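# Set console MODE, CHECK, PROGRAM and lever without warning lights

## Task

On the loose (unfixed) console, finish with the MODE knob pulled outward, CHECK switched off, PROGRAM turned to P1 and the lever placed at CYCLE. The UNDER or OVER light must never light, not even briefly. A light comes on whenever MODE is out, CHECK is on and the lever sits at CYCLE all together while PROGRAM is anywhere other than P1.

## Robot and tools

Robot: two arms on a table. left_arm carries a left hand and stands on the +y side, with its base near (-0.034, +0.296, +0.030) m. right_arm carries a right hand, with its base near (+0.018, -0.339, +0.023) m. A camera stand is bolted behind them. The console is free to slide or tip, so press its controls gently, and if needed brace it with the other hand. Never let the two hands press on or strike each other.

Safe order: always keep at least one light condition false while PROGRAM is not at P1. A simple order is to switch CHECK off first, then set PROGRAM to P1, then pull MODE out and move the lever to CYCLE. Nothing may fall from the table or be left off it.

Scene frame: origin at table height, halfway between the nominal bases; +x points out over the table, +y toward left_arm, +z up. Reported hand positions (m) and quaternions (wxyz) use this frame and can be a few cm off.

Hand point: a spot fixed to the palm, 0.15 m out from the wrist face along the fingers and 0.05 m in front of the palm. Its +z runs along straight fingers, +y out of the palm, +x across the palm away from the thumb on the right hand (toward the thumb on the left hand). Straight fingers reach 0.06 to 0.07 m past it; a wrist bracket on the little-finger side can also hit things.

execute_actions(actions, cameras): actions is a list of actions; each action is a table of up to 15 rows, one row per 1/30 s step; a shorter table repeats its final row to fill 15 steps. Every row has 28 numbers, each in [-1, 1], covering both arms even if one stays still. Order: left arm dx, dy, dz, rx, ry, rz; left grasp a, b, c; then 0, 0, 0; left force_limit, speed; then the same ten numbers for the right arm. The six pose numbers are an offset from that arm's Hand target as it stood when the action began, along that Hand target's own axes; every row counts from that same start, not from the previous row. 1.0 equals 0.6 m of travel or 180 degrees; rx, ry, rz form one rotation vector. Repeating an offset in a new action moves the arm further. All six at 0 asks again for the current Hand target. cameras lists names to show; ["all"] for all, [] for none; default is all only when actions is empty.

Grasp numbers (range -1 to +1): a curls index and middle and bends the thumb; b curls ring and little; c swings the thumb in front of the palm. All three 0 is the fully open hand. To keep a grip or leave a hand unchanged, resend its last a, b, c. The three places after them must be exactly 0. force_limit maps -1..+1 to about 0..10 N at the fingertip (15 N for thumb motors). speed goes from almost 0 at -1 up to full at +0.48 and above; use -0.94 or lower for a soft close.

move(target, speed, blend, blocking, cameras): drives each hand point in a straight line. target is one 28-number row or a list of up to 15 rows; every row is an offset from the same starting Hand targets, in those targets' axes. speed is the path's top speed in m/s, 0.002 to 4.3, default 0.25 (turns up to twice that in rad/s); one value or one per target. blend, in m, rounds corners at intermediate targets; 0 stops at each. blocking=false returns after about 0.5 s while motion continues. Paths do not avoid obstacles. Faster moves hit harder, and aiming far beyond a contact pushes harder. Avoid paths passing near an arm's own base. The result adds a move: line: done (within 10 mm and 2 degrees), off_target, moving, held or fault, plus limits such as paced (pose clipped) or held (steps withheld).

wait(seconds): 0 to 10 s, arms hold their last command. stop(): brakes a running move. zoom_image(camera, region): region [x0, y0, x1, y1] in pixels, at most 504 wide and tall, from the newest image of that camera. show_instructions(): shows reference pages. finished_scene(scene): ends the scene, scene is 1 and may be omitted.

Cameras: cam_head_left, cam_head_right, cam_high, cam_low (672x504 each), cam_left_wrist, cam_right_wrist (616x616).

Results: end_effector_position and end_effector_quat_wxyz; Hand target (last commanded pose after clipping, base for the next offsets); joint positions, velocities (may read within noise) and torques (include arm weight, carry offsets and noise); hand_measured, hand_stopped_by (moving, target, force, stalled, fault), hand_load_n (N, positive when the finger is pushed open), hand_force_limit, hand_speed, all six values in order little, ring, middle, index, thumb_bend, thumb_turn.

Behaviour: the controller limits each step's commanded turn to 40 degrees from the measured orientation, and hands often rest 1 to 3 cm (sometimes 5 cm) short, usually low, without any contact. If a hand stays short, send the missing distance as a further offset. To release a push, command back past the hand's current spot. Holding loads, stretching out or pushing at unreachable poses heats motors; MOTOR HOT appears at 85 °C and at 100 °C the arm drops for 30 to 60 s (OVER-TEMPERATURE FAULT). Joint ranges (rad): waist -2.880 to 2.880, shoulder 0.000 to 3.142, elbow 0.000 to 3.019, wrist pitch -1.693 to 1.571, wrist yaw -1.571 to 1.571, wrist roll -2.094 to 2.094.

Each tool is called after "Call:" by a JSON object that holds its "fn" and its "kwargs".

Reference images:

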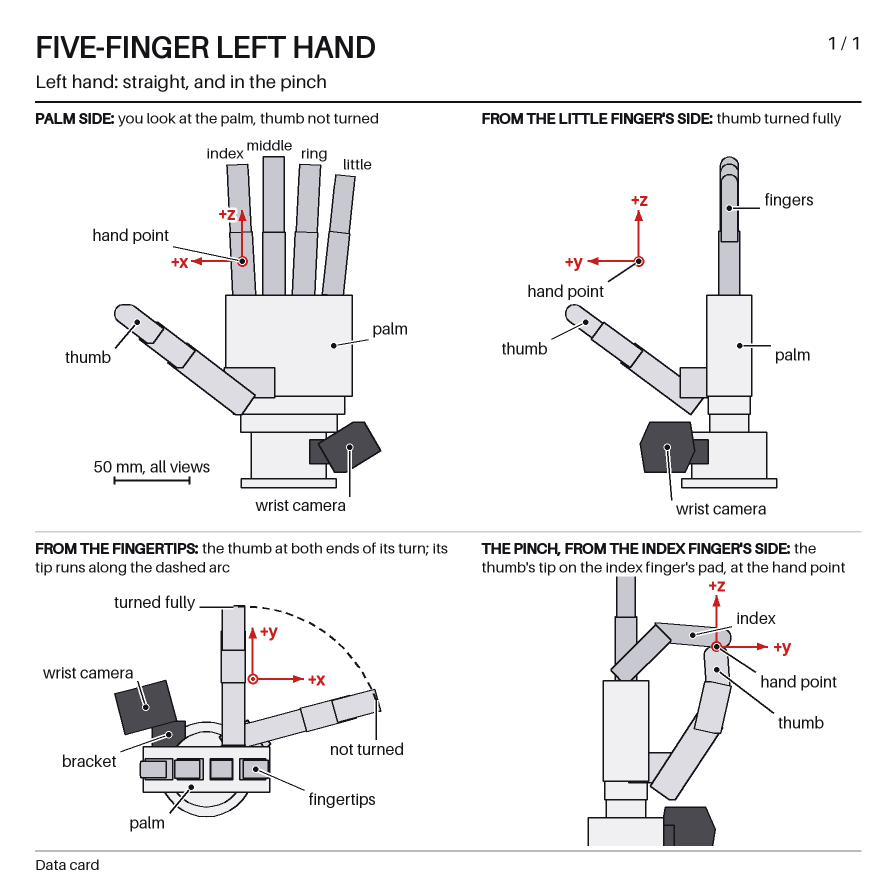

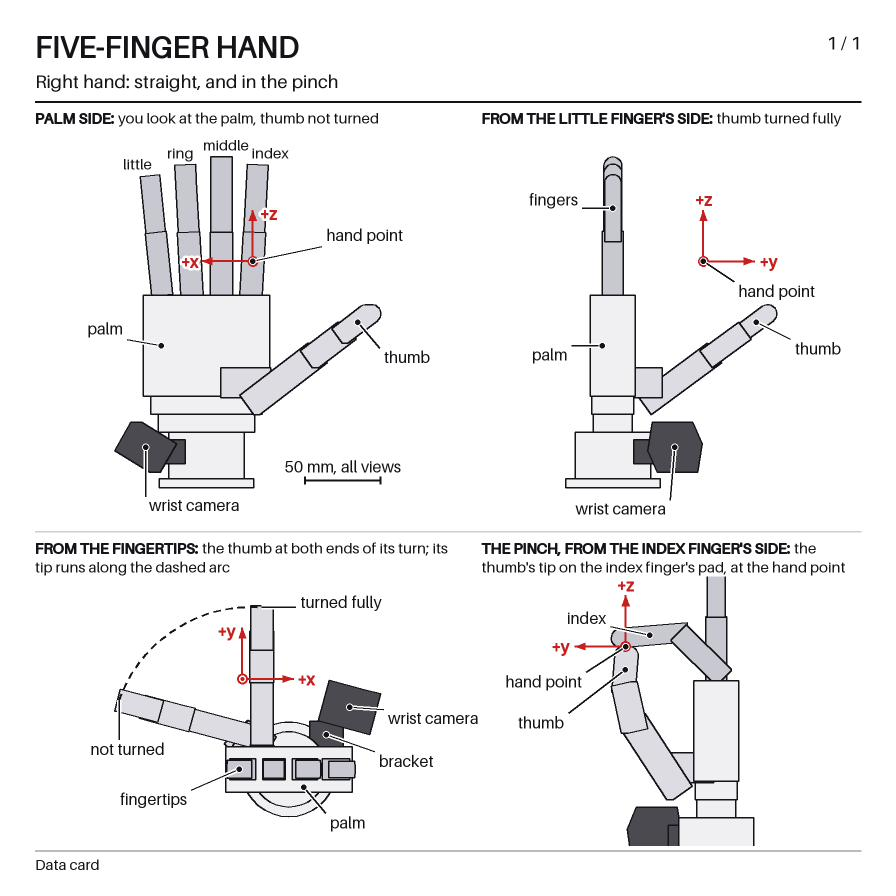

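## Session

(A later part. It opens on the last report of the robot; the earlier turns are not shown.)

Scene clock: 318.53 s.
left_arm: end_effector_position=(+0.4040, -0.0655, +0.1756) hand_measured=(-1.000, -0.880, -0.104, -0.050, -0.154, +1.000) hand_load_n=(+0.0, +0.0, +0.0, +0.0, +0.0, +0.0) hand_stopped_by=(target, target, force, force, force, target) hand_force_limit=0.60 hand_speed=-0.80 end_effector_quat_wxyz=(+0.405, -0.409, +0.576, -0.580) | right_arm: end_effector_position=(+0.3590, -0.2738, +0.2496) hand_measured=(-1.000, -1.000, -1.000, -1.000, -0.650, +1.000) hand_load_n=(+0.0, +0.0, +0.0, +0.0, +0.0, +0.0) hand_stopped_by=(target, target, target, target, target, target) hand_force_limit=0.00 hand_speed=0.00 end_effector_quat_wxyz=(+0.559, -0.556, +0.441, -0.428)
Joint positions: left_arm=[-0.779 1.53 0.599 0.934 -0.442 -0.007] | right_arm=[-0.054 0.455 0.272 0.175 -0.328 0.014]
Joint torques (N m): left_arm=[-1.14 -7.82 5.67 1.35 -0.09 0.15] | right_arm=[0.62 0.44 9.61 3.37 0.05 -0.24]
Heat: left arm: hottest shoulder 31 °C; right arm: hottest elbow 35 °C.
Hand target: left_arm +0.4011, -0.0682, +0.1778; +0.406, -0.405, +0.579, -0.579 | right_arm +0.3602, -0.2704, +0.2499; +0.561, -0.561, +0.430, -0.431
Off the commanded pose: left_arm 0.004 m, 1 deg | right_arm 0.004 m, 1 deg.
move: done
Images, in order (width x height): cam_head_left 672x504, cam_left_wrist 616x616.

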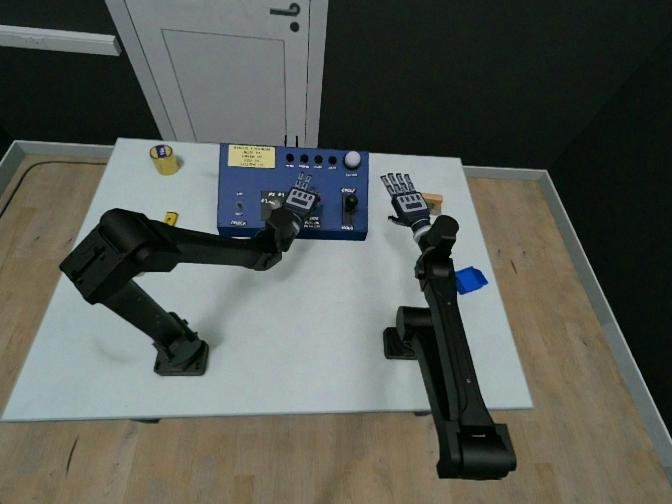

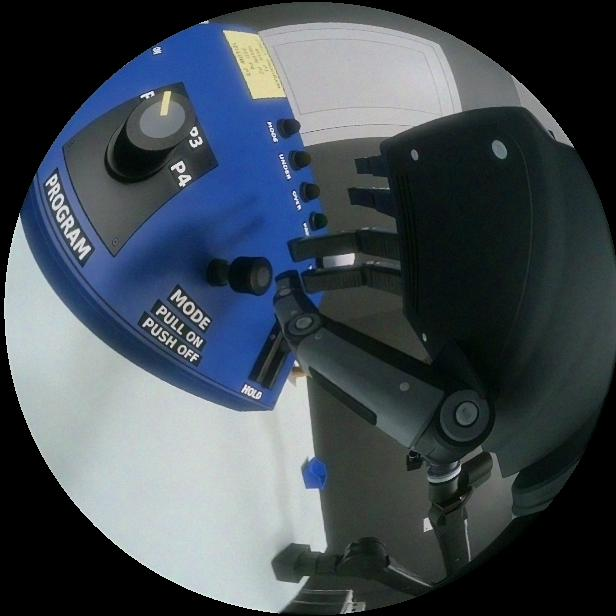

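Call:
{"fn": "move", "kwargs": {"target": [[0, 0, 0, 0, 0, 0, 0.4, 0, 1, 0, 0, 0, 0, -0.4, 0, 0, 0, 0, 0, 0, 0, 0, 1, 0, 0, 0, 0, 0], [-0.0233, 0.0613, 0.0047, -0.0333, 0, 0, 0.4, 0, 1, 0, 0, 0, 0, -0.4, 0, 0, 0, 0, 0, 0, 0, 0, 1, 0, 0, 0, 0, 0]], "speed": 0.06, "cameras": ["cam_left_wrist"]}}

Call:
{"fn": "zoom_image", "kwargs": {"camera": "cam_left_wrist", "region": [180, 180, 380, 380]}}

Scene clock: 385.93 s.
left_arm: end_effector_position=(+0.4041, -0.0604, +0.1517) hand_measured=(-1.000, -0.940, -0.350, -0.200, -0.350, +1.000) hand_load_n=(+0.0, +0.0, +0.0, +2.5, +0.5, +0.0) hand_stopped_by=(target, target, target, target, target, target) hand_force_limit=0.00 hand_speed=-0.40 end_effector_quat_wxyz=(+0.384, -0.420, +0.601, -0.561) | right_arm: end_effector_position=(+0.3590, -0.2738, +0.2496) hand_measured=(-1.000, -1.000, -1.000, -1.000, -0.650, +1.000) hand_load_n=(+0.0, +0.0, +0.0, +0.0, +0.0, +0.0) hand_stopped_by=(target, target, target, target, target, target) hand_force_limit=0.00 hand_speed=0.00 end_effector_quat_wxyz=(+0.559, -0.556, +0.441, -0.428)
Joint positions: left_arm=[-0.755 1.539 0.598 0.859 -0.401 -0.041] | right_arm=[-0.054 0.455 0.272 0.175 -0.328 0.014]
Joint torques (N m): left_arm=[0.09 -6.36 5.94 0.91 0.18 0.07] | right_arm=[0.62 0.44 9.61 3.38 0.05 -0.24]
Heat: left arm: hottest shoulder 32 °C; right arm: hottest elbow 35 °C.
Hand target: left_arm +0.4085, -0.0560, +0.1409; +0.384, -0.426, +0.609, -0.548 | right_arm +0.3602, -0.2704, +0.2499; +0.561, -0.561, +0.430, -0.431
Off the commanded pose: left_arm 0.012 m, 2 deg | right_arm 0.004 m, 1 deg.
move: off_target (left_arm)
Images, in order (width x height): cam_left_wrist 616x616.

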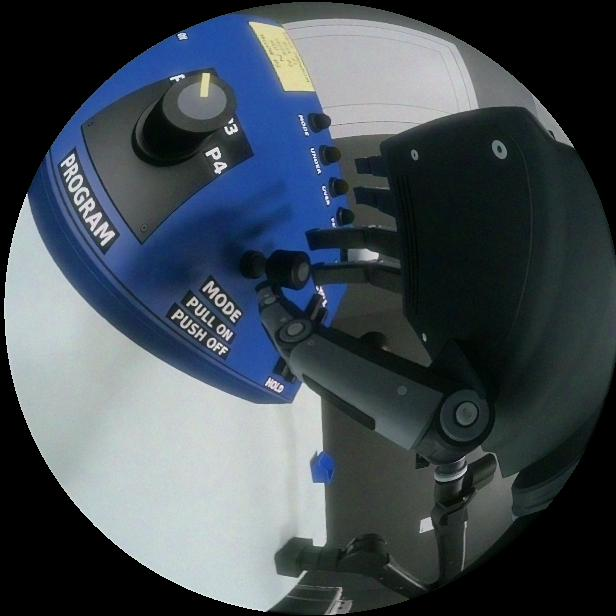

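Scaled by 2.520 from the camera's 616x616 image, which has a finer 880x880 frame.

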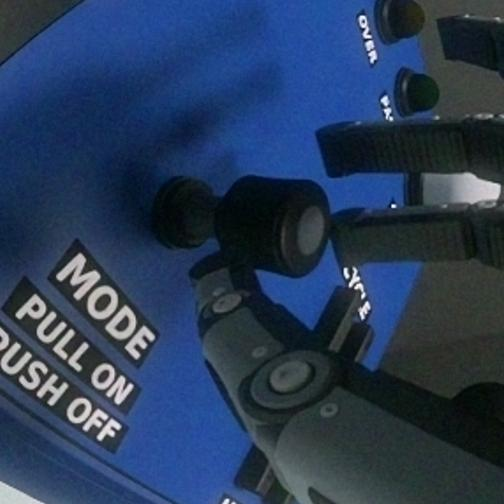

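Call:
{"fn": "move", "kwargs": {"target": [0, 0, 0, 0, 0, 0, 0.2, -0.5, 1, 0, 0, 0, 0, -0.4, 0, 0, 0, 0, 0, 0, 0, 0, 1, 0, 0, 0, 0, 0], "speed": 0.06, "cameras": ["cam_left_wrist"]}}

Call:
{"fn": "zoom_image", "kwargs": {"camera": "cam_left_wrist", "region": [180, 180, 380, 380]}}

Scene clock: 393.30 s.
left_arm: end_effector_position=(+0.4041, -0.0587, +0.1444) hand_measured=(-1.000, -1.000, -0.876, -0.500, -0.350, +1.000) hand_load_n=(+0.0, +0.0, +0.0, +0.0, +0.0, +0.0) hand_stopped_by=(target, target, target, target, target, target) hand_force_limit=0.00 hand_speed=-0.40 end_effector_quat_wxyz=(+0.383, -0.423, +0.607, -0.554) | right_arm: end_effector_position=(+0.3590, -0.2738, +0.2496) hand_measured=(-1.000, -1.000, -1.000, -1.000, -0.650, +1.000) hand_load_n=(+0.0, +0.0, +0.0, +0.0, +0.0, +0.0) hand_stopped_by=(target, target, target, target, target, target) hand_force_limit=0.00 hand_speed=0.00 end_effector_quat_wxyz=(+0.559, -0.556, +0.441, -0.428)
Joint positions: left_arm=[-0.753 1.547 0.598 0.848 -0.401 -0.042] | right_arm=[-0.054 0.455 0.272 0.175 -0.328 0.014]
Joint torques (N m): left_arm=[0.38 -6.71 5.94 1.44 0.11 0.05] | right_arm=[0.62 0.44 9.62 3.4 0.05 -0.25]
Heat: left arm: hottest shoulder 31 °C; right arm: hottest elbow 35 °C.
Hand target: left_arm +0.4085, -0.0560, +0.1409; +0.384, -0.426, +0.609, -0.548 | right_arm +0.3602, -0.2704, +0.2499; +0.561, -0.561, +0.430, -0.431
Off the commanded pose: left_arm 0.006 m, 1 deg | right_arm 0.004 m, 1 deg.
move: done
Images, in order (width x height): cam_left_wrist 616x616.

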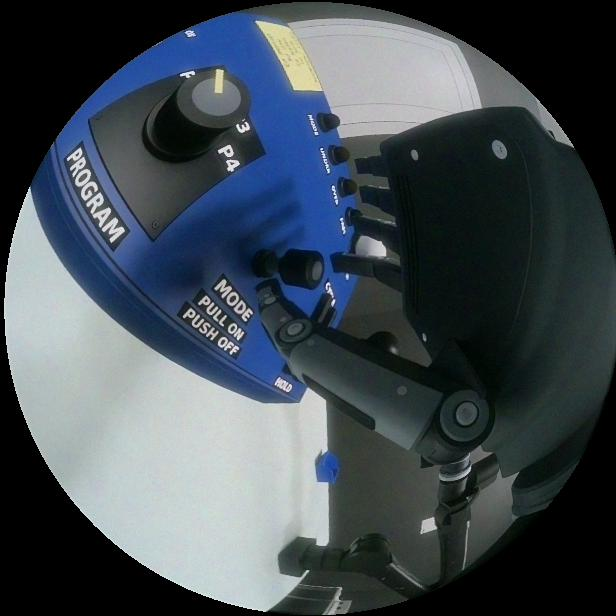

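Scaled by 2.520 from the camera's 616x616 image, which has a finer 880x880 frame.

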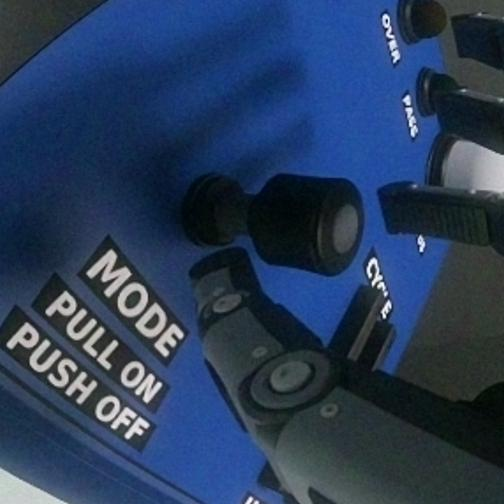

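Call:
{"fn": "move", "kwargs": {"target": [[0, 0.0092, 0.001, 0, 0, 0, 0.2, -0.5, 1, 0, 0, 0, 0, -0.4, 0, 0, 0, 0, 0, 0, 0, 0, 1, 0, 0, 0, 0, 0], [0, 0.001, 0.0367, 0, 0, 0, 0.2, -0.5, 1, 0, 0, 0, 0, -0.4, 0, 0, 0, 0, 0, 0, 0, 0, 1, 0, 0, 0, 0, 0]], "speed": 0.05, "cameras": ["cam_left_wrist"]}}

Call:
{"fn": "zoom_image", "kwargs": {"camera": "cam_left_wrist", "region": [180, 180, 380, 380]}}

Scene clock: 415.20 s.
left_arm: end_effector_position=(+0.4161, -0.0578, +0.1297) hand_measured=(-1.000, -1.000, -0.876, -0.500, -0.350, +1.000) hand_load_n=(+0.0, +0.0, +0.0, -0.5, +0.0, +0.0) hand_stopped_by=(target, target, target, target, target, target) hand_force_limit=0.00 hand_speed=-0.40 end_effector_quat_wxyz=(+0.381, -0.426, +0.614, -0.544) | right_arm: end_effector_position=(+0.3590, -0.2738, +0.2496) hand_measured=(-1.000, -1.000, -1.000, -1.000, -0.650, +1.000) hand_load_n=(+0.0, +0.0, +0.0, +0.0, +0.0, +0.0) hand_stopped_by=(target, target, target, target, target, target) hand_force_limit=0.00 hand_speed=0.00 end_effector_quat_wxyz=(+0.559, -0.556, +0.441, -0.428)
Joint positions: left_arm=[-0.731 1.594 0.622 0.846 -0.382 -0.042] | right_arm=[-0.054 0.455 0.272 0.175 -0.328 0.014]
Joint torques (N m): left_arm=[-0.38 -8.23 7.87 1.35 0.19 0.08] | right_arm=[0.62 0.44 9.61 3.38 0.05 -0.24]
Heat: left arm: hottest shoulder 32 °C; right arm: hottest elbow 35 °C.
Hand target: left_arm +0.4292, -0.0634, +0.1382; +0.384, -0.426, +0.608, -0.548 | right_arm +0.3602, -0.2704, +0.2499; +0.561, -0.561, +0.430, -0.431
Off the commanded pose: left_arm 0.016 m, 1 deg | right_arm 0.004 m, 1 deg.
move: off_target (left_arm)
Images, in order (width x height): cam_left_wrist 616x616.

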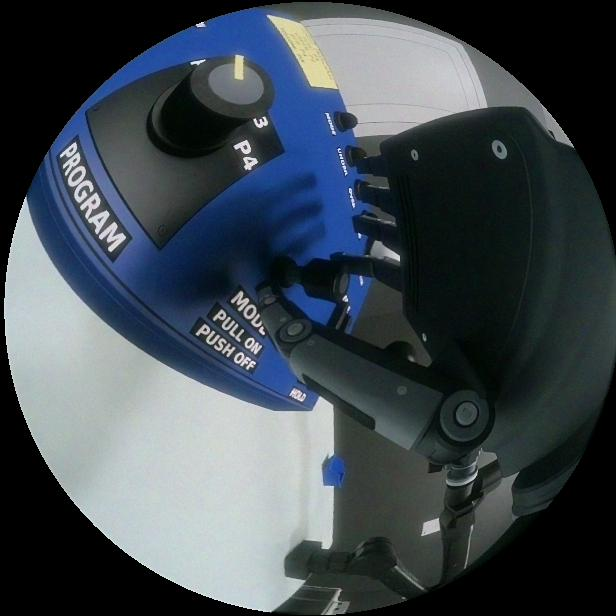

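Scaled by 2.520 from the camera's 616x616 image, which has a finer 880x880 frame.

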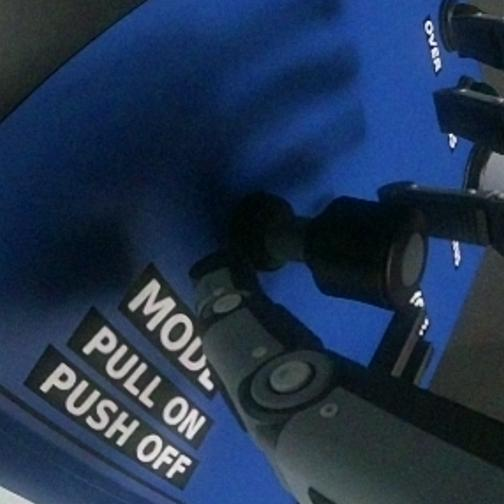

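Call:
{"fn": "move", "kwargs": {"target": [0.004, -0.0132, 0.0214, 0, 0, 0, 0.2, -0.5, 1, 0, 0, 0, 0, -0.4, 0, 0, 0, 0, 0, 0, 0, 0, 1, 0, 0, 0, 0, 0], "speed": 0.05, "cameras": ["cam_left_wrist"]}}

Call:
{"fn": "zoom_image", "kwargs": {"camera": "cam_left_wrist", "region": [180, 180, 380, 380]}}

Scene clock: 421.40 s.
left_arm: end_effector_position=(+0.4272, -0.0649, +0.1348) hand_measured=(-1.000, -1.000, -0.876, -0.500, -0.350, +1.000) hand_load_n=(+0.0, +0.0, +0.0, +0.0, +0.0, +0.0) hand_stopped_by=(target, target, target, target, target, target) hand_force_limit=0.00 hand_speed=-0.40 end_effector_quat_wxyz=(+0.381, -0.426, +0.615, -0.544) | right_arm: end_effector_position=(+0.3590, -0.2738, +0.2496) hand_measured=(-1.000, -1.000, -1.000, -1.000, -0.650, +1.000) hand_load_n=(+0.0, +0.0, +0.0, +0.0, +0.0, +0.0) hand_stopped_by=(target, target, target, target, target, target) hand_force_limit=0.00 hand_speed=0.00 end_effector_quat_wxyz=(+0.559, -0.556, +0.441, -0.428)
Joint positions: left_arm=[-0.725 1.604 0.662 0.814 -0.375 -0.042] | right_arm=[-0.054 0.455 0.272 0.175 -0.328 0.014]
Joint torques (N m): left_arm=[0.26 -7.77 8.18 1.31 0.22 0.12] | right_arm=[0.67 0.44 9.62 3.38 0.05 -0.24]
Heat: left arm: hottest shoulder 31 °C; right arm: hottest elbow 35 °C.
Hand target: left_arm +0.4411, -0.0704, +0.1446; +0.384, -0.426, +0.609, -0.548 | right_arm +0.3602, -0.2704, +0.2499; +0.561, -0.561, +0.430, -0.431
Off the commanded pose: left_arm 0.018 m, 1 deg | right_arm 0.004 m, 1 deg.
move: off_target (left_arm)
Images, in order (width x height): cam_left_wrist 616x616.

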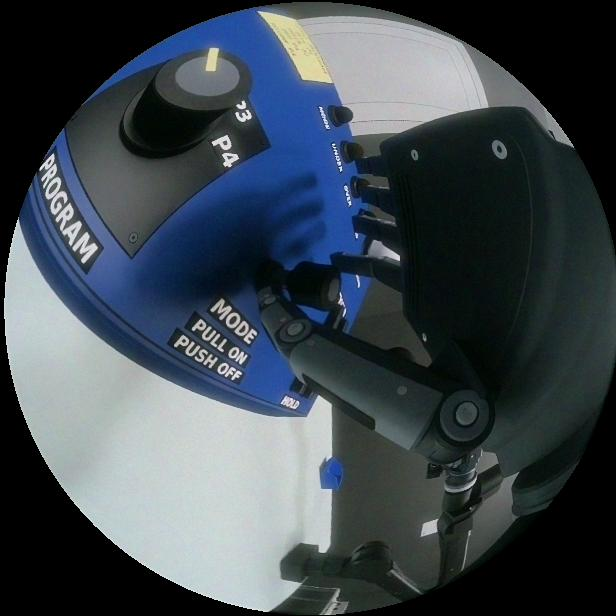

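Scaled by 2.520 from the camera's 616x616 image, which has a finer 880x880 frame.

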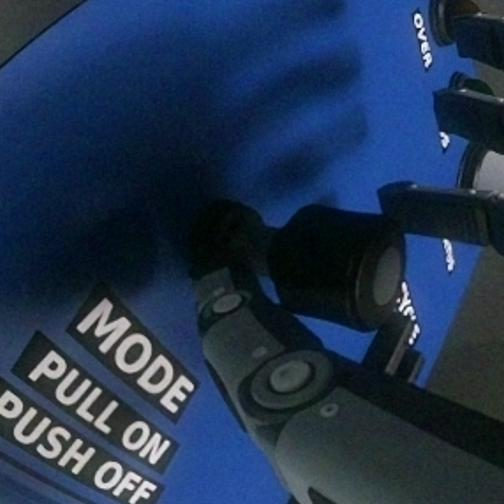

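Call:
{"fn": "move", "kwargs": {"target": [0, 0, 0, 0, 0, 0, 0.65, -0.5, 1, 0, 0, 0, 0, -0.75, 0, 0, 0, 0, 0, 0, 0, 0, 1, 0, 0, 0, 0, 0], "speed": 0.05, "cameras": ["cam_left_wrist", "cam_head_left"]}}

Call:
{"fn": "zoom_image", "kwargs": {"camera": "cam_left_wrist", "region": [180, 180, 380, 380]}}

Scene clock: 427.57 s.
left_arm: end_effector_position=(+0.4260, -0.0644, +0.1269) hand_measured=(-1.000, -1.000, -0.348, -0.044, -0.120, +1.000) hand_load_n=(+0.0, +0.0, +6.0, +7.0, +14.0, -0.5) hand_stopped_by=(target, target, force, force, force, target) hand_force_limit=0.00 hand_speed=-0.75 end_effector_quat_wxyz=(+0.379, -0.426, +0.623, -0.536) | right_arm: end_effector_position=(+0.3590, -0.2738, +0.2496) hand_measured=(-1.000, -1.000, -1.000, -1.000, -0.650, +1.000) hand_load_n=(+0.0, +0.0, -0.5, +0.0, +0.0, +0.0) hand_stopped_by=(target, target, target, target, target, target) hand_force_limit=0.00 hand_speed=0.00 end_effector_quat_wxyz=(+0.559, -0.556, +0.441, -0.428)
Joint positions: left_arm=[-0.725 1.613 0.662 0.802 -0.372 -0.04] | right_arm=[-0.054 0.455 0.272 0.175 -0.328 0.014]
Joint torques (N m): left_arm=[0.15 -8.59 8.23 1.92 0.09 0.05] | right_arm=[0.62 0.44 9.62 3.38 0.05 -0.24]
Heat: left arm: hottest shoulder 31 °C; right arm: hottest elbow 35 °C.
Hand target: left_arm +0.4411, -0.0704, +0.1447; +0.384, -0.426, +0.608, -0.548 | right_arm +0.3602, -0.2704, +0.2499; +0.561, -0.561, +0.430, -0.431
Off the commanded pose: left_arm 0.024 m, 2 deg | right_arm 0.004 m, 1 deg.
move: off_target (left_arm)
Images, in order (width x height): cam_head_left 672x504, cam_left_wrist 616x616.

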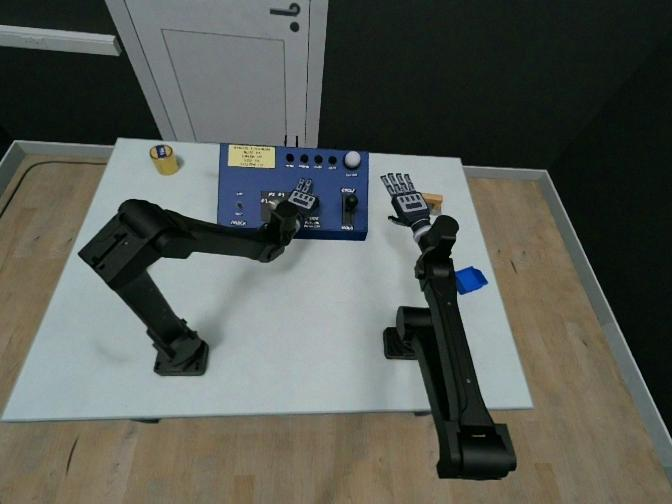

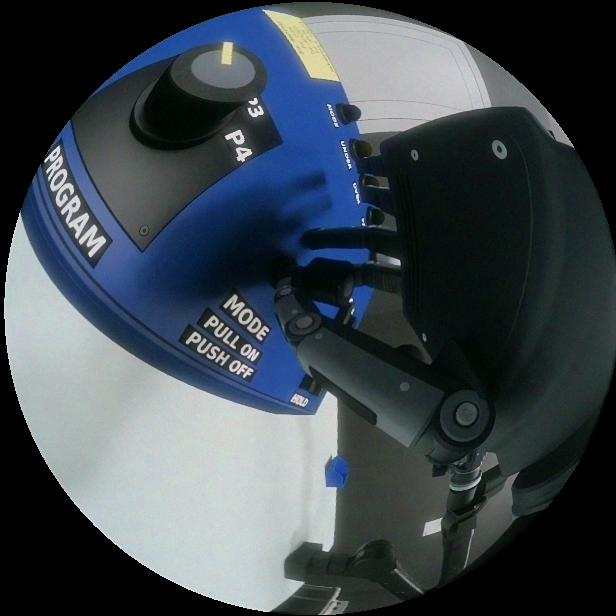

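Scaled by 2.520 from the camera's 616x616 image, which has a finer 880x880 frame.

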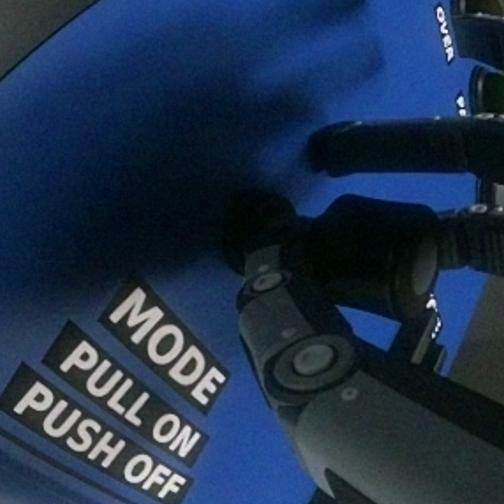

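Call:
{"fn": "move", "kwargs": {"target": [0.0087, -0.0335, -0.0538, 0, 0, 0, 0.65, -0.5, 1, 0, 0, 0, 0, -0.75, 0, 0, 0, 0, 0, 0, 0, 0, 1, 0, 0, 0, 0, 0], "speed": 0.05, "cameras": ["cam_left_wrist", "cam_head_left"]}}

Call:
{"fn": "zoom_image", "kwargs": {"camera": "cam_left_wrist", "region": [180, 80, 400, 380]}}

Scene clock: 432.70 s.
left_arm: end_effector_position=(+0.4157, -0.0646, +0.1419) hand_measured=(-1.000, -1.000, -0.348, -0.044, -0.120, +1.000) hand_load_n=(+0.0, +0.0, +0.0, +21.5, +13.0, +0.0) hand_stopped_by=(target, target, force, force, force, target) hand_force_limit=0.00 hand_speed=-0.75 end_effector_quat_wxyz=(+0.379, -0.429, +0.622, -0.534) | right_arm: end_effector_position=(+0.3590, -0.2738, +0.2496) hand_measured=(-1.000, -1.000, -1.000, -1.000, -0.650, +1.000) hand_load_n=(+0.0, +0.0, +0.0, +0.0, +0.0, +0.0) hand_stopped_by=(target, target, target, target, target, target) hand_force_limit=0.00 hand_speed=0.00 end_effector_quat_wxyz=(+0.559, -0.556, +0.441, -0.428)
Joint positions: left_arm=[-0.745 1.554 0.654 0.746 -0.398 -0.046] | right_arm=[-0.054 0.455 0.272 0.175 -0.328 0.014]
Joint torques (N m): left_arm=[-1.08 -11.52 5.37 1.47 -0.47 0.07] | right_arm=[0.62 0.44 9.61 3.4 0.05 -0.24]
Heat: left arm: hottest shoulder 32 °C; right arm: hottest elbow 35 °C.
Hand target: left_arm +0.4110, -0.0650, +0.1678; +0.384, -0.426, +0.609, -0.548 | right_arm +0.3602, -0.2704, +0.2499; +0.561, -0.561, +0.430, -0.431
Off the commanded pose: left_arm 0.027 m, 2 deg | right_arm 0.004 m, 1 deg.
move: off_target (left_arm)
Images, in order (width x height): cam_head_left 672x504, cam_left_wrist 616x616.

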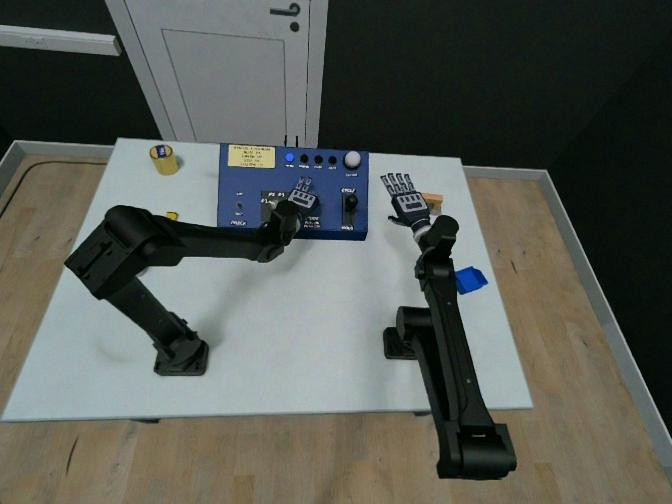

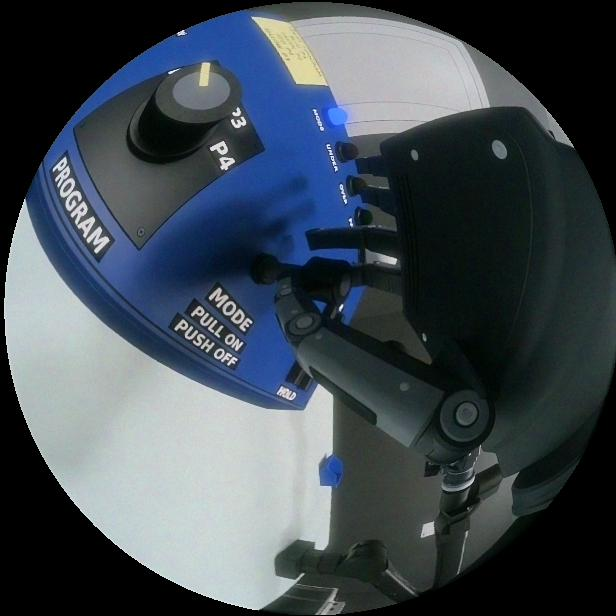

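Scaled by 1.680 from the camera's 616x616 image, which has a finer 880x880 frame.

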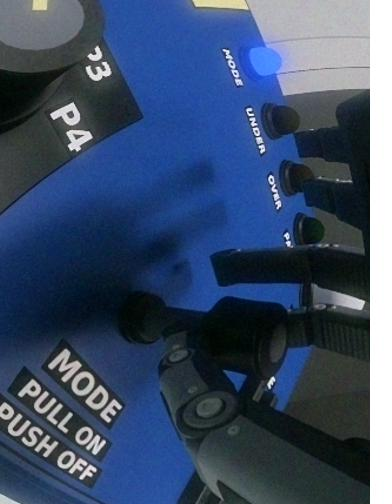

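Call:
{"fn": "move", "kwargs": {"target": [[-0.0033, 0.035, 0.01, 0, 0, 0, 0.65, -0.5, 1, 0, 0, 0, 0, -0.75, 0, 0, 0, 0, 0, 0, 0, 0, 1, 0, 0, 0, 0, 0], [-0.0033, 0.035, 0.01, 0, 0, 0, 0.2, -0.5, 1, 0, 0, 0, 0, -0.5, 0, 0, 0, 0, 0, 0, 0, 0, 1, 0, 0, 0, 0, 0]], "speed": 0.05, "cameras": ["cam_left_wrist"]}}

Call:
{"fn": "zoom_image", "kwargs": {"camera": "cam_left_wrist", "region": [180, 80, 400, 380]}}

Scene clock: 444.83 s.
left_arm: end_effector_position=(+0.4129, -0.0615, +0.1362) hand_measured=(-1.000, -1.000, -0.876, -0.500, -0.350, +1.000) hand_load_n=(-0.5, +0.0, +0.0, +0.0, +0.5, +0.0) hand_stopped_by=(target, target, target, target, target, target) hand_force_limit=0.00 hand_speed=-0.50 end_effector_quat_wxyz=(+0.380, -0.429, +0.619, -0.537) | right_arm: end_effector_position=(+0.3590, -0.2738, +0.2496) hand_measured=(-1.000, -1.000, -1.000, -1.000, -0.650, +1.000) hand_load_n=(+0.0, -0.5, +0.0, +0.0, +0.0, +0.0) hand_stopped_by=(target, target, target, target, target, target) hand_force_limit=0.00 hand_speed=0.00 end_effector_quat_wxyz=(+0.559, -0.556, +0.441, -0.428)
Joint positions: left_arm=[-0.745 1.565 0.635 0.784 -0.399 -0.046] | right_arm=[-0.054 0.455 0.272 0.175 -0.328 0.014]
Joint torques (N m): left_arm=[-1.08 -8.29 5.87 2.84 -0.11 0.07] | right_arm=[0.62 0.38 9.62 3.38 0.05 -0.25]
Heat: left arm: hottest shoulder 31 °C; right arm: hottest elbow 35 °C.
Hand target: left_arm +0.4153, -0.0645, +0.1464; +0.384, -0.426, +0.609, -0.548 | right_arm +0.3602, -0.2704, +0.2499; +0.561, -0.561, +0.430, -0.431
Off the commanded pose: left_arm 0.011 m, 2 deg | right_arm 0.004 m, 1 deg.
move: off_target (left_arm)
Images, in order (width x height): cam_left_wrist 616x616.

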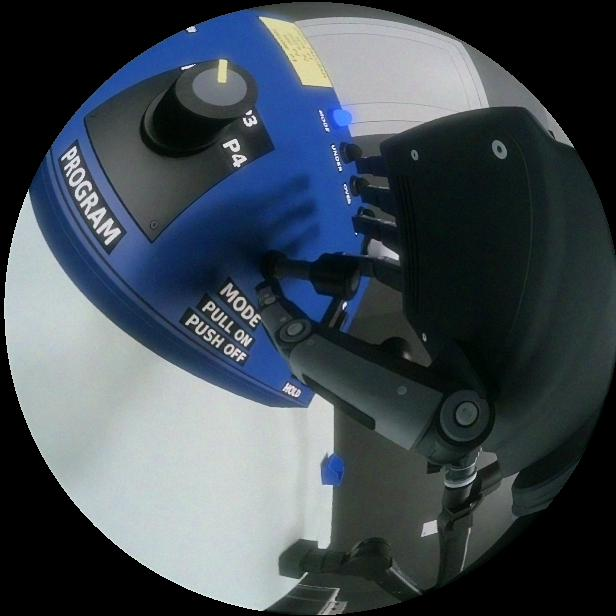

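Scaled by 1.680 from the camera's 616x616 image, which has a finer 880x880 frame.

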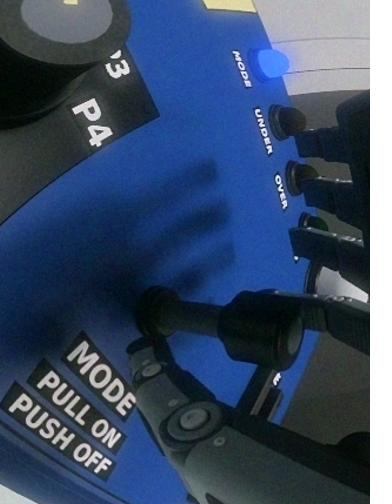

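Call:
{"fn": "move", "kwargs": {"target": [[-0.0033, 0.0173, -0.0035, 0, 0, 0, 0, -0.8, 1, 0, 0, 0, 0, -0.5, 0, 0, 0, 0, 0, 0, 0, 0, 1, 0, 0, 0, 0, 0], [-0.0033, 0.0173, -0.0702, 0, 0, 0, 0, -0.8, 1, 0, 0, 0, 0, -0.5, 0, 0, 0, 0, 0, 0, 0, 0, 1, 0, 0, 0, 0, 0]], "speed": 0.06, "cameras": ["cam_left_wrist"]}}

Scene clock: 457.00 s.
left_arm: end_effector_position=(+0.3786, -0.0435, +0.1309) hand_measured=(-1.000, -1.000, -1.000, -0.840, -0.410, +1.000) hand_load_n=(+0.0, +0.0, +0.0, +1.0, +0.0, +0.0) hand_stopped_by=(target, target, target, target, target, target) hand_force_limit=0.00 hand_speed=-0.50 end_effector_quat_wxyz=(+0.385, -0.429, +0.617, -0.536) | right_arm: end_effector_position=(+0.3590, -0.2738, +0.2496) hand_measured=(-1.000, -1.000, -1.000, -1.000, -0.650, +1.000) hand_load_n=(+0.0, -0.5, +0.0, +0.0, +0.0, +0.0) hand_stopped_by=(target, target, target, target, target, target) hand_force_limit=0.00 hand_speed=0.00 end_effector_quat_wxyz=(+0.559, -0.556, +0.441, -0.428)
Joint positions: left_arm=[-0.779 1.504 0.529 0.832 -0.442 -0.046] | right_arm=[-0.054 0.455 0.272 0.175 -0.328 0.014]
Joint torques (N m): left_arm=[-1.38 -7.36 5.14 2.45 -0.05 0.04] | right_arm=[0.67 0.44 9.61 3.38 0.05 -0.24]
Heat: left arm: hottest shoulder 31 °C; right arm: hottest elbow 36 °C.
Hand target: left_arm +0.3755, -0.0479, +0.1403; +0.384, -0.426, +0.609, -0.548 | right_arm +0.3602, -0.2704, +0.2499; +0.561, -0.561, +0.430, -0.431
Off the commanded pose: left_arm 0.011 m, 2 deg | right_arm 0.004 m, 1 deg.
move: off_target (left_arm)
Images, in order (width x height): cam_left_wrist 616x616.

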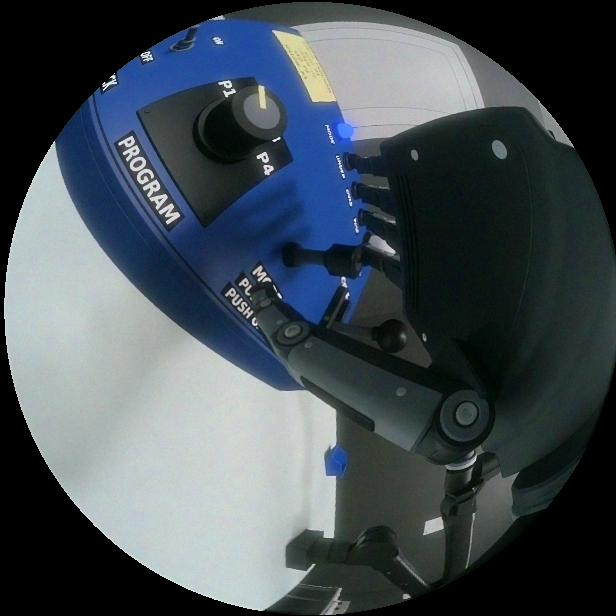

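Call:
{"fn": "move", "kwargs": {"target": [[0, -0.166, -0.0174, 0, 0, 0, 0, -0.8, 1, 0, 0, 0, 0, -0.5, -0.05, -0.03, 0.03, 0, 0, 0, 0, 0, 1, 0, 0, 0, 0, 0], [-0.2393, -0.1863, -0.1427, 0, 0, 0, 0, -0.8, 1, 0, 0, 0, 0, -0.5, -0.1247, -0.0418, 0.0848, 0, 0, 0, 0, 0, 1, 0, 0, 0, 0, 0]], "speed": [0.1, 0.2], "blend": 0.04, "cameras": ["all"]}}

Call:
{"fn": "zoom_image", "kwargs": {"camera": "cam_right_wrist", "region": [250, 180, 500, 430]}}

Call:
{"fn": "zoom_image", "kwargs": {"camera": "cam_head_left", "region": [210, 140, 380, 250]}}

Call:
{"fn": "zoom_image", "kwargs": {"camera": "cam_high", "region": [220, 160, 420, 380]}}

Scene clock: 477.93 s.
left_arm: end_effector_position=(+0.3545, +0.1083, +0.2570) hand_measured=(-1.000, -1.000, -1.000, -0.840, -0.410, +1.000) hand_load_n=(-0.5, +0.0, +0.0, +0.0, +0.0, +0.0) hand_stopped_by=(target, target, target, target, target, target) hand_force_limit=0.00 hand_speed=-0.50 end_effector_quat_wxyz=(+0.380, -0.427, +0.608, -0.550) | right_arm: end_effector_position=(+0.3799, -0.1920, +0.2461) hand_measured=(-1.000, -1.000, -1.000, -1.000, -0.650, +1.000) hand_load_n=(+0.0, +0.0, +0.0, +0.0, +0.0, +0.0) hand_stopped_by=(target, target, target, target, target, target) hand_force_limit=0.00 hand_speed=0.00 end_effector_quat_wxyz=(+0.546, -0.572, +0.447, -0.419)
Joint positions: left_arm=[-0.386 0.82 0.449 0.265 -0.039 -0.012] | right_arm=[0.385 0.639 0.337 0.249 0.104 0.014]
Joint torques (N m): left_arm=[-0.03 -1.44 8.42 1.32 0.26 0.15] | right_arm=[0.62 -1.26 13.41 3.45 0.3 -0.24]
Heat: left arm: hottest shoulder 31 °C; right arm: hottest elbow 36 °C.
Hand target: left_arm +0.3555, +0.1122, +0.2604; +0.384, -0.426, +0.609, -0.548 | right_arm +0.3899, -0.1849, +0.2749; +0.561, -0.561, +0.430, -0.431
Off the commanded pose: left_arm 0.005 m, 1 deg | right_arm 0.031 m, 3 deg.
move: off_target (right_arm)

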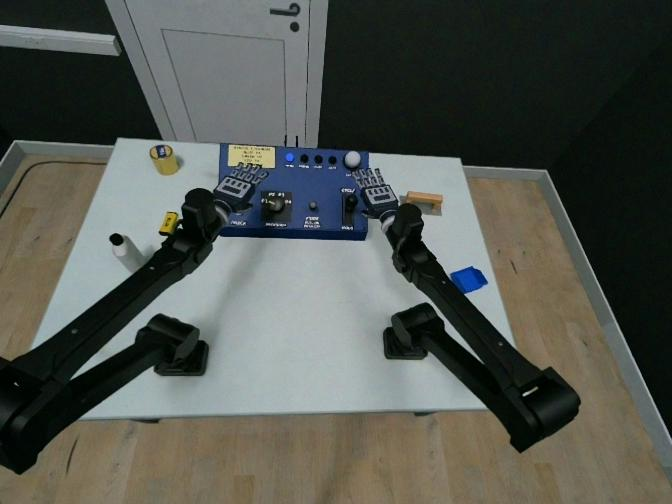

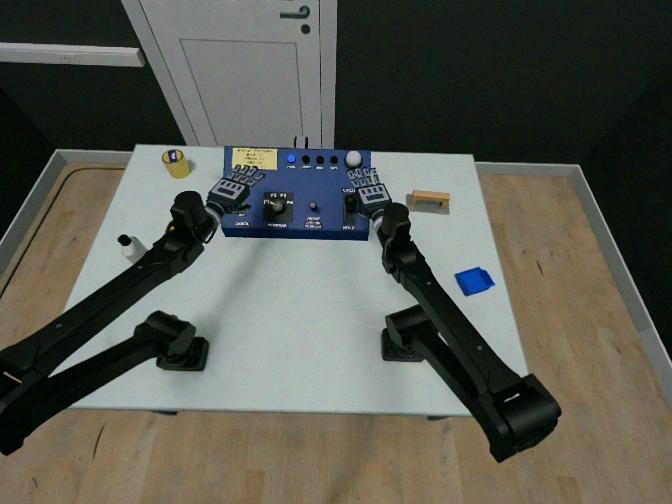

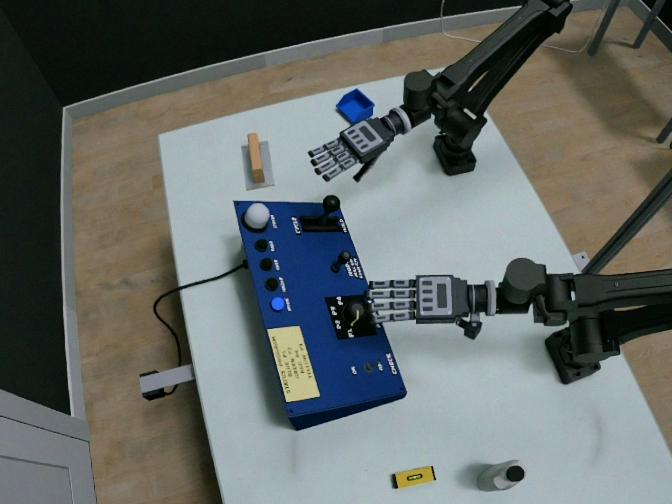

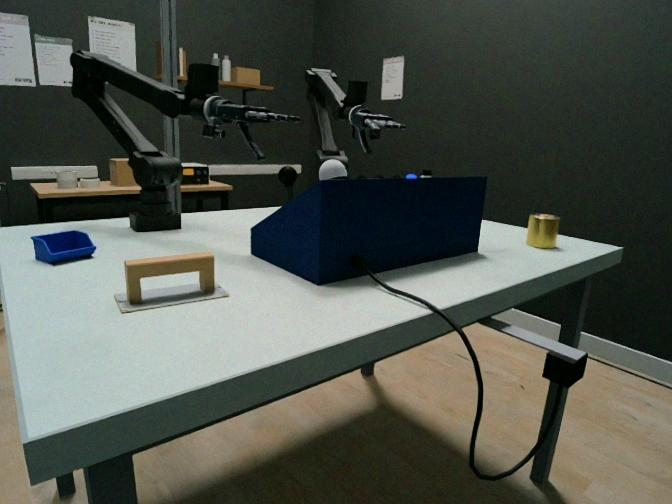

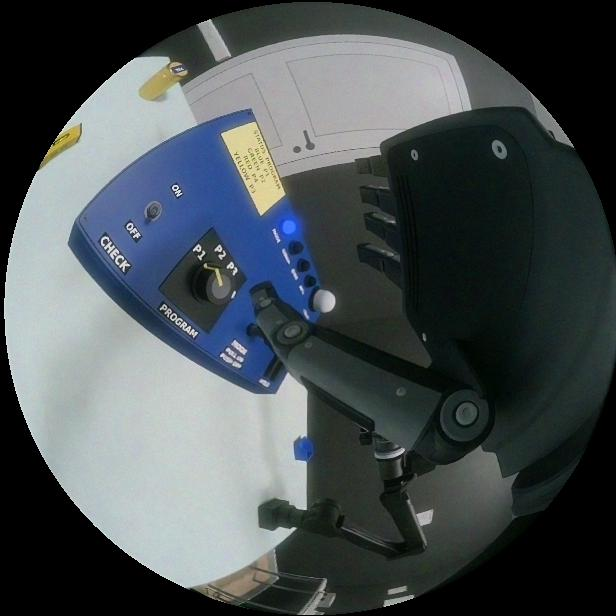

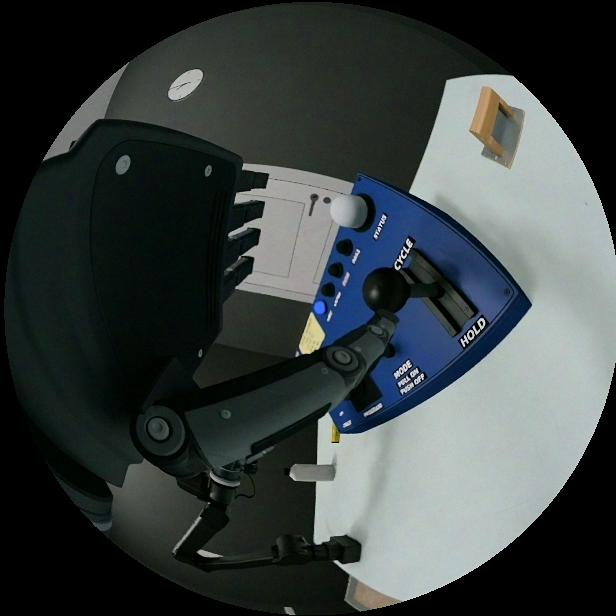

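Scaled by 2.016 from the camera's 616x616 image, which has a finer 880x880 frame.

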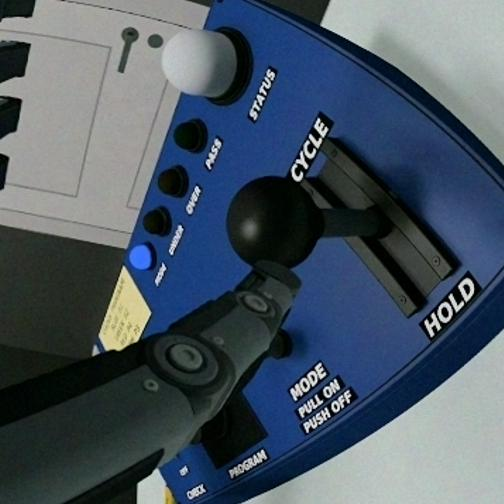

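Scaled by 2.965 from the camera's 672x504 image, which has a finer 960x720 frame.

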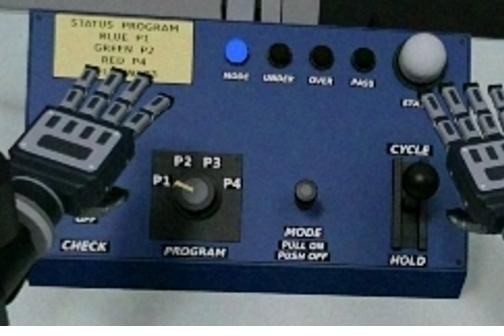

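Scaled by 2.291 from the camera's 672x504 image, which has a finer 960x720 frame.

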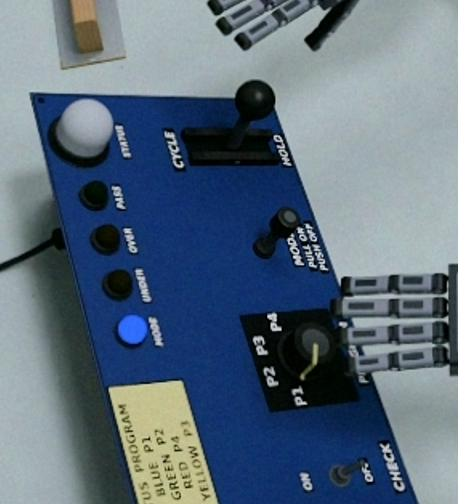

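Call:
{"fn": "move", "kwargs": {"target": [0, 0, 0, 0, 0, 0, 0, -0.8, 1, 0, 0, 0, 0, -0.5, -0.023, 0.0333, 0.0167, 0, 0, 0, 0.25, 0, 1, 0, 0, 0, 0, -0.4], "speed": 0.08, "cameras": ["cam_right_wrist", "cam_high", "cam_head_left"]}}

Call:
{"fn": "zoom_image", "kwargs": {"camera": "cam_right_wrist", "region": [250, 180, 500, 430]}}

Call:
{"fn": "zoom_image", "kwargs": {"camera": "cam_high", "region": [220, 160, 420, 300]}}

Scene clock: 497.73 s.
left_arm: end_effector_position=(+0.3544, +0.1083, +0.2569) hand_measured=(-1.000, -1.000, -1.000, -0.840, -0.410, +1.000) hand_load_n=(-0.5, +0.0, +0.0, +0.0, +0.0, +0.0) hand_stopped_by=(target, target, target, target, target, target) hand_force_limit=0.00 hand_speed=-0.50 end_effector_quat_wxyz=(+0.380, -0.427, +0.609, -0.550) | right_arm: end_effector_position=(+0.3914, -0.1748, +0.2426) hand_measured=(-1.000, -0.962, -0.650, -0.500, -0.462, +1.000) hand_load_n=(-0.5, +0.0, +0.0, +0.0, +0.0, +0.0) hand_stopped_by=(target, target, target, target, target, target) hand_force_limit=0.00 hand_speed=-0.40 end_effector_quat_wxyz=(+0.554, -0.564, +0.442, -0.424)
Joint positions: left_arm=[-0.386 0.82 0.449 0.264 -0.039 -0.012] | right_arm=[0.443 0.733 0.337 0.369 0.162 0.014]
Joint torques (N m): left_arm=[-0.09 -2.02 8.35 1.47 0.25 0.15] | right_arm=[0.56 -1.61 10.93 3.41 0.31 -0.25]
Heat: left arm: hottest shoulder 30 °C; right arm: hottest elbow 37 °C.
Hand target: left_arm +0.3555, +0.1122, +0.2604; +0.384, -0.426, +0.609, -0.548 | right_arm +0.3961, -0.1691, +0.2550; +0.561, -0.561, +0.430, -0.431
Off the commanded pose: left_arm 0.005 m, 1 deg | right_arm 0.014 m, 2 deg.
move: off_target (right_arm)
Images, in order (width x height): cam_head_left 672x504, cam_high 672x504, cam_right_wrist 616x616.

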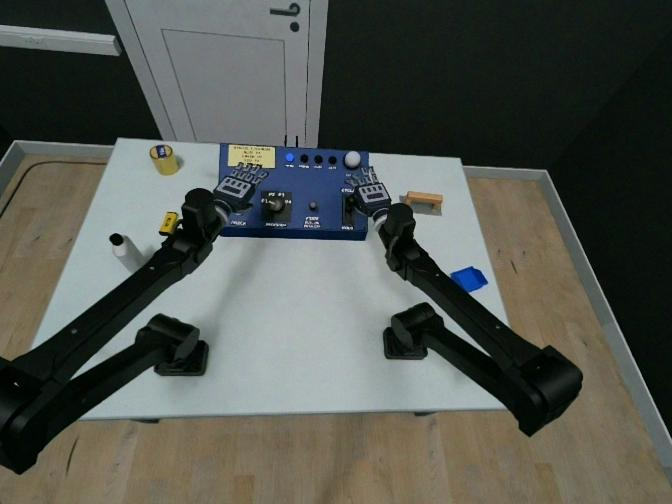

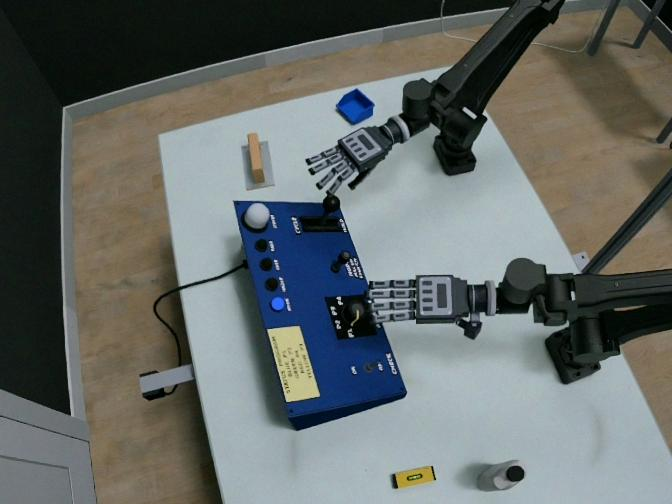

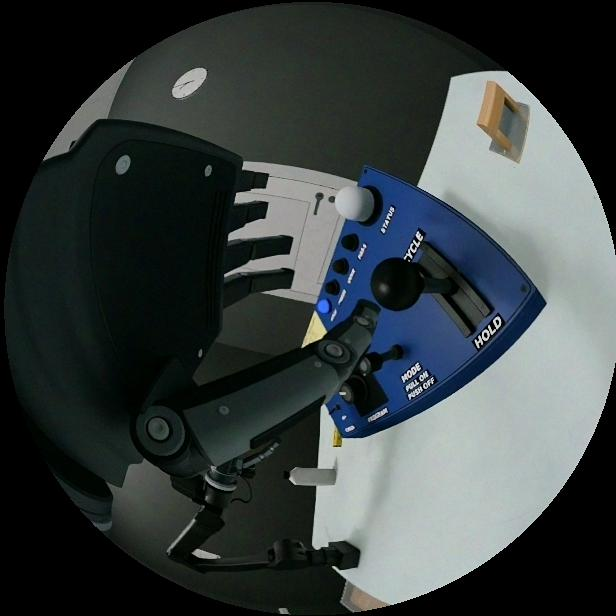

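Scaled by 2.016 from the camera's 616x616 image, which has a finer 880x880 frame.

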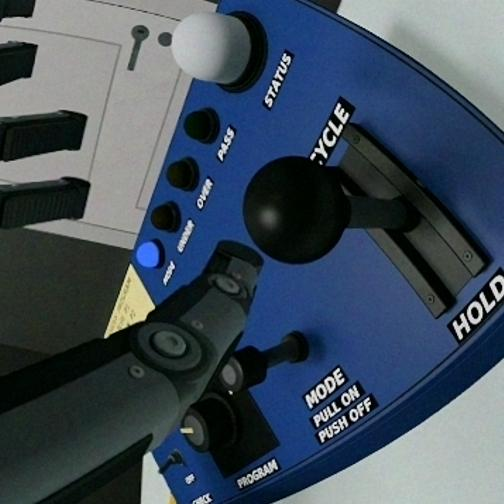

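Scaled by 2.520 from the camera's 672x504 image, which has a finer 960x720 frame.

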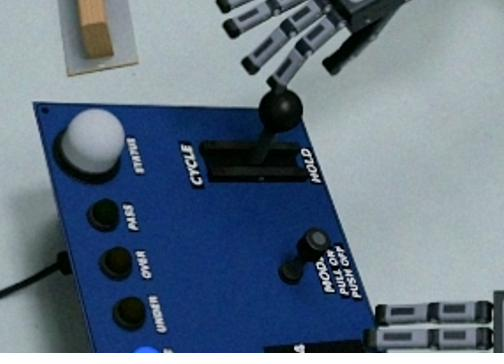

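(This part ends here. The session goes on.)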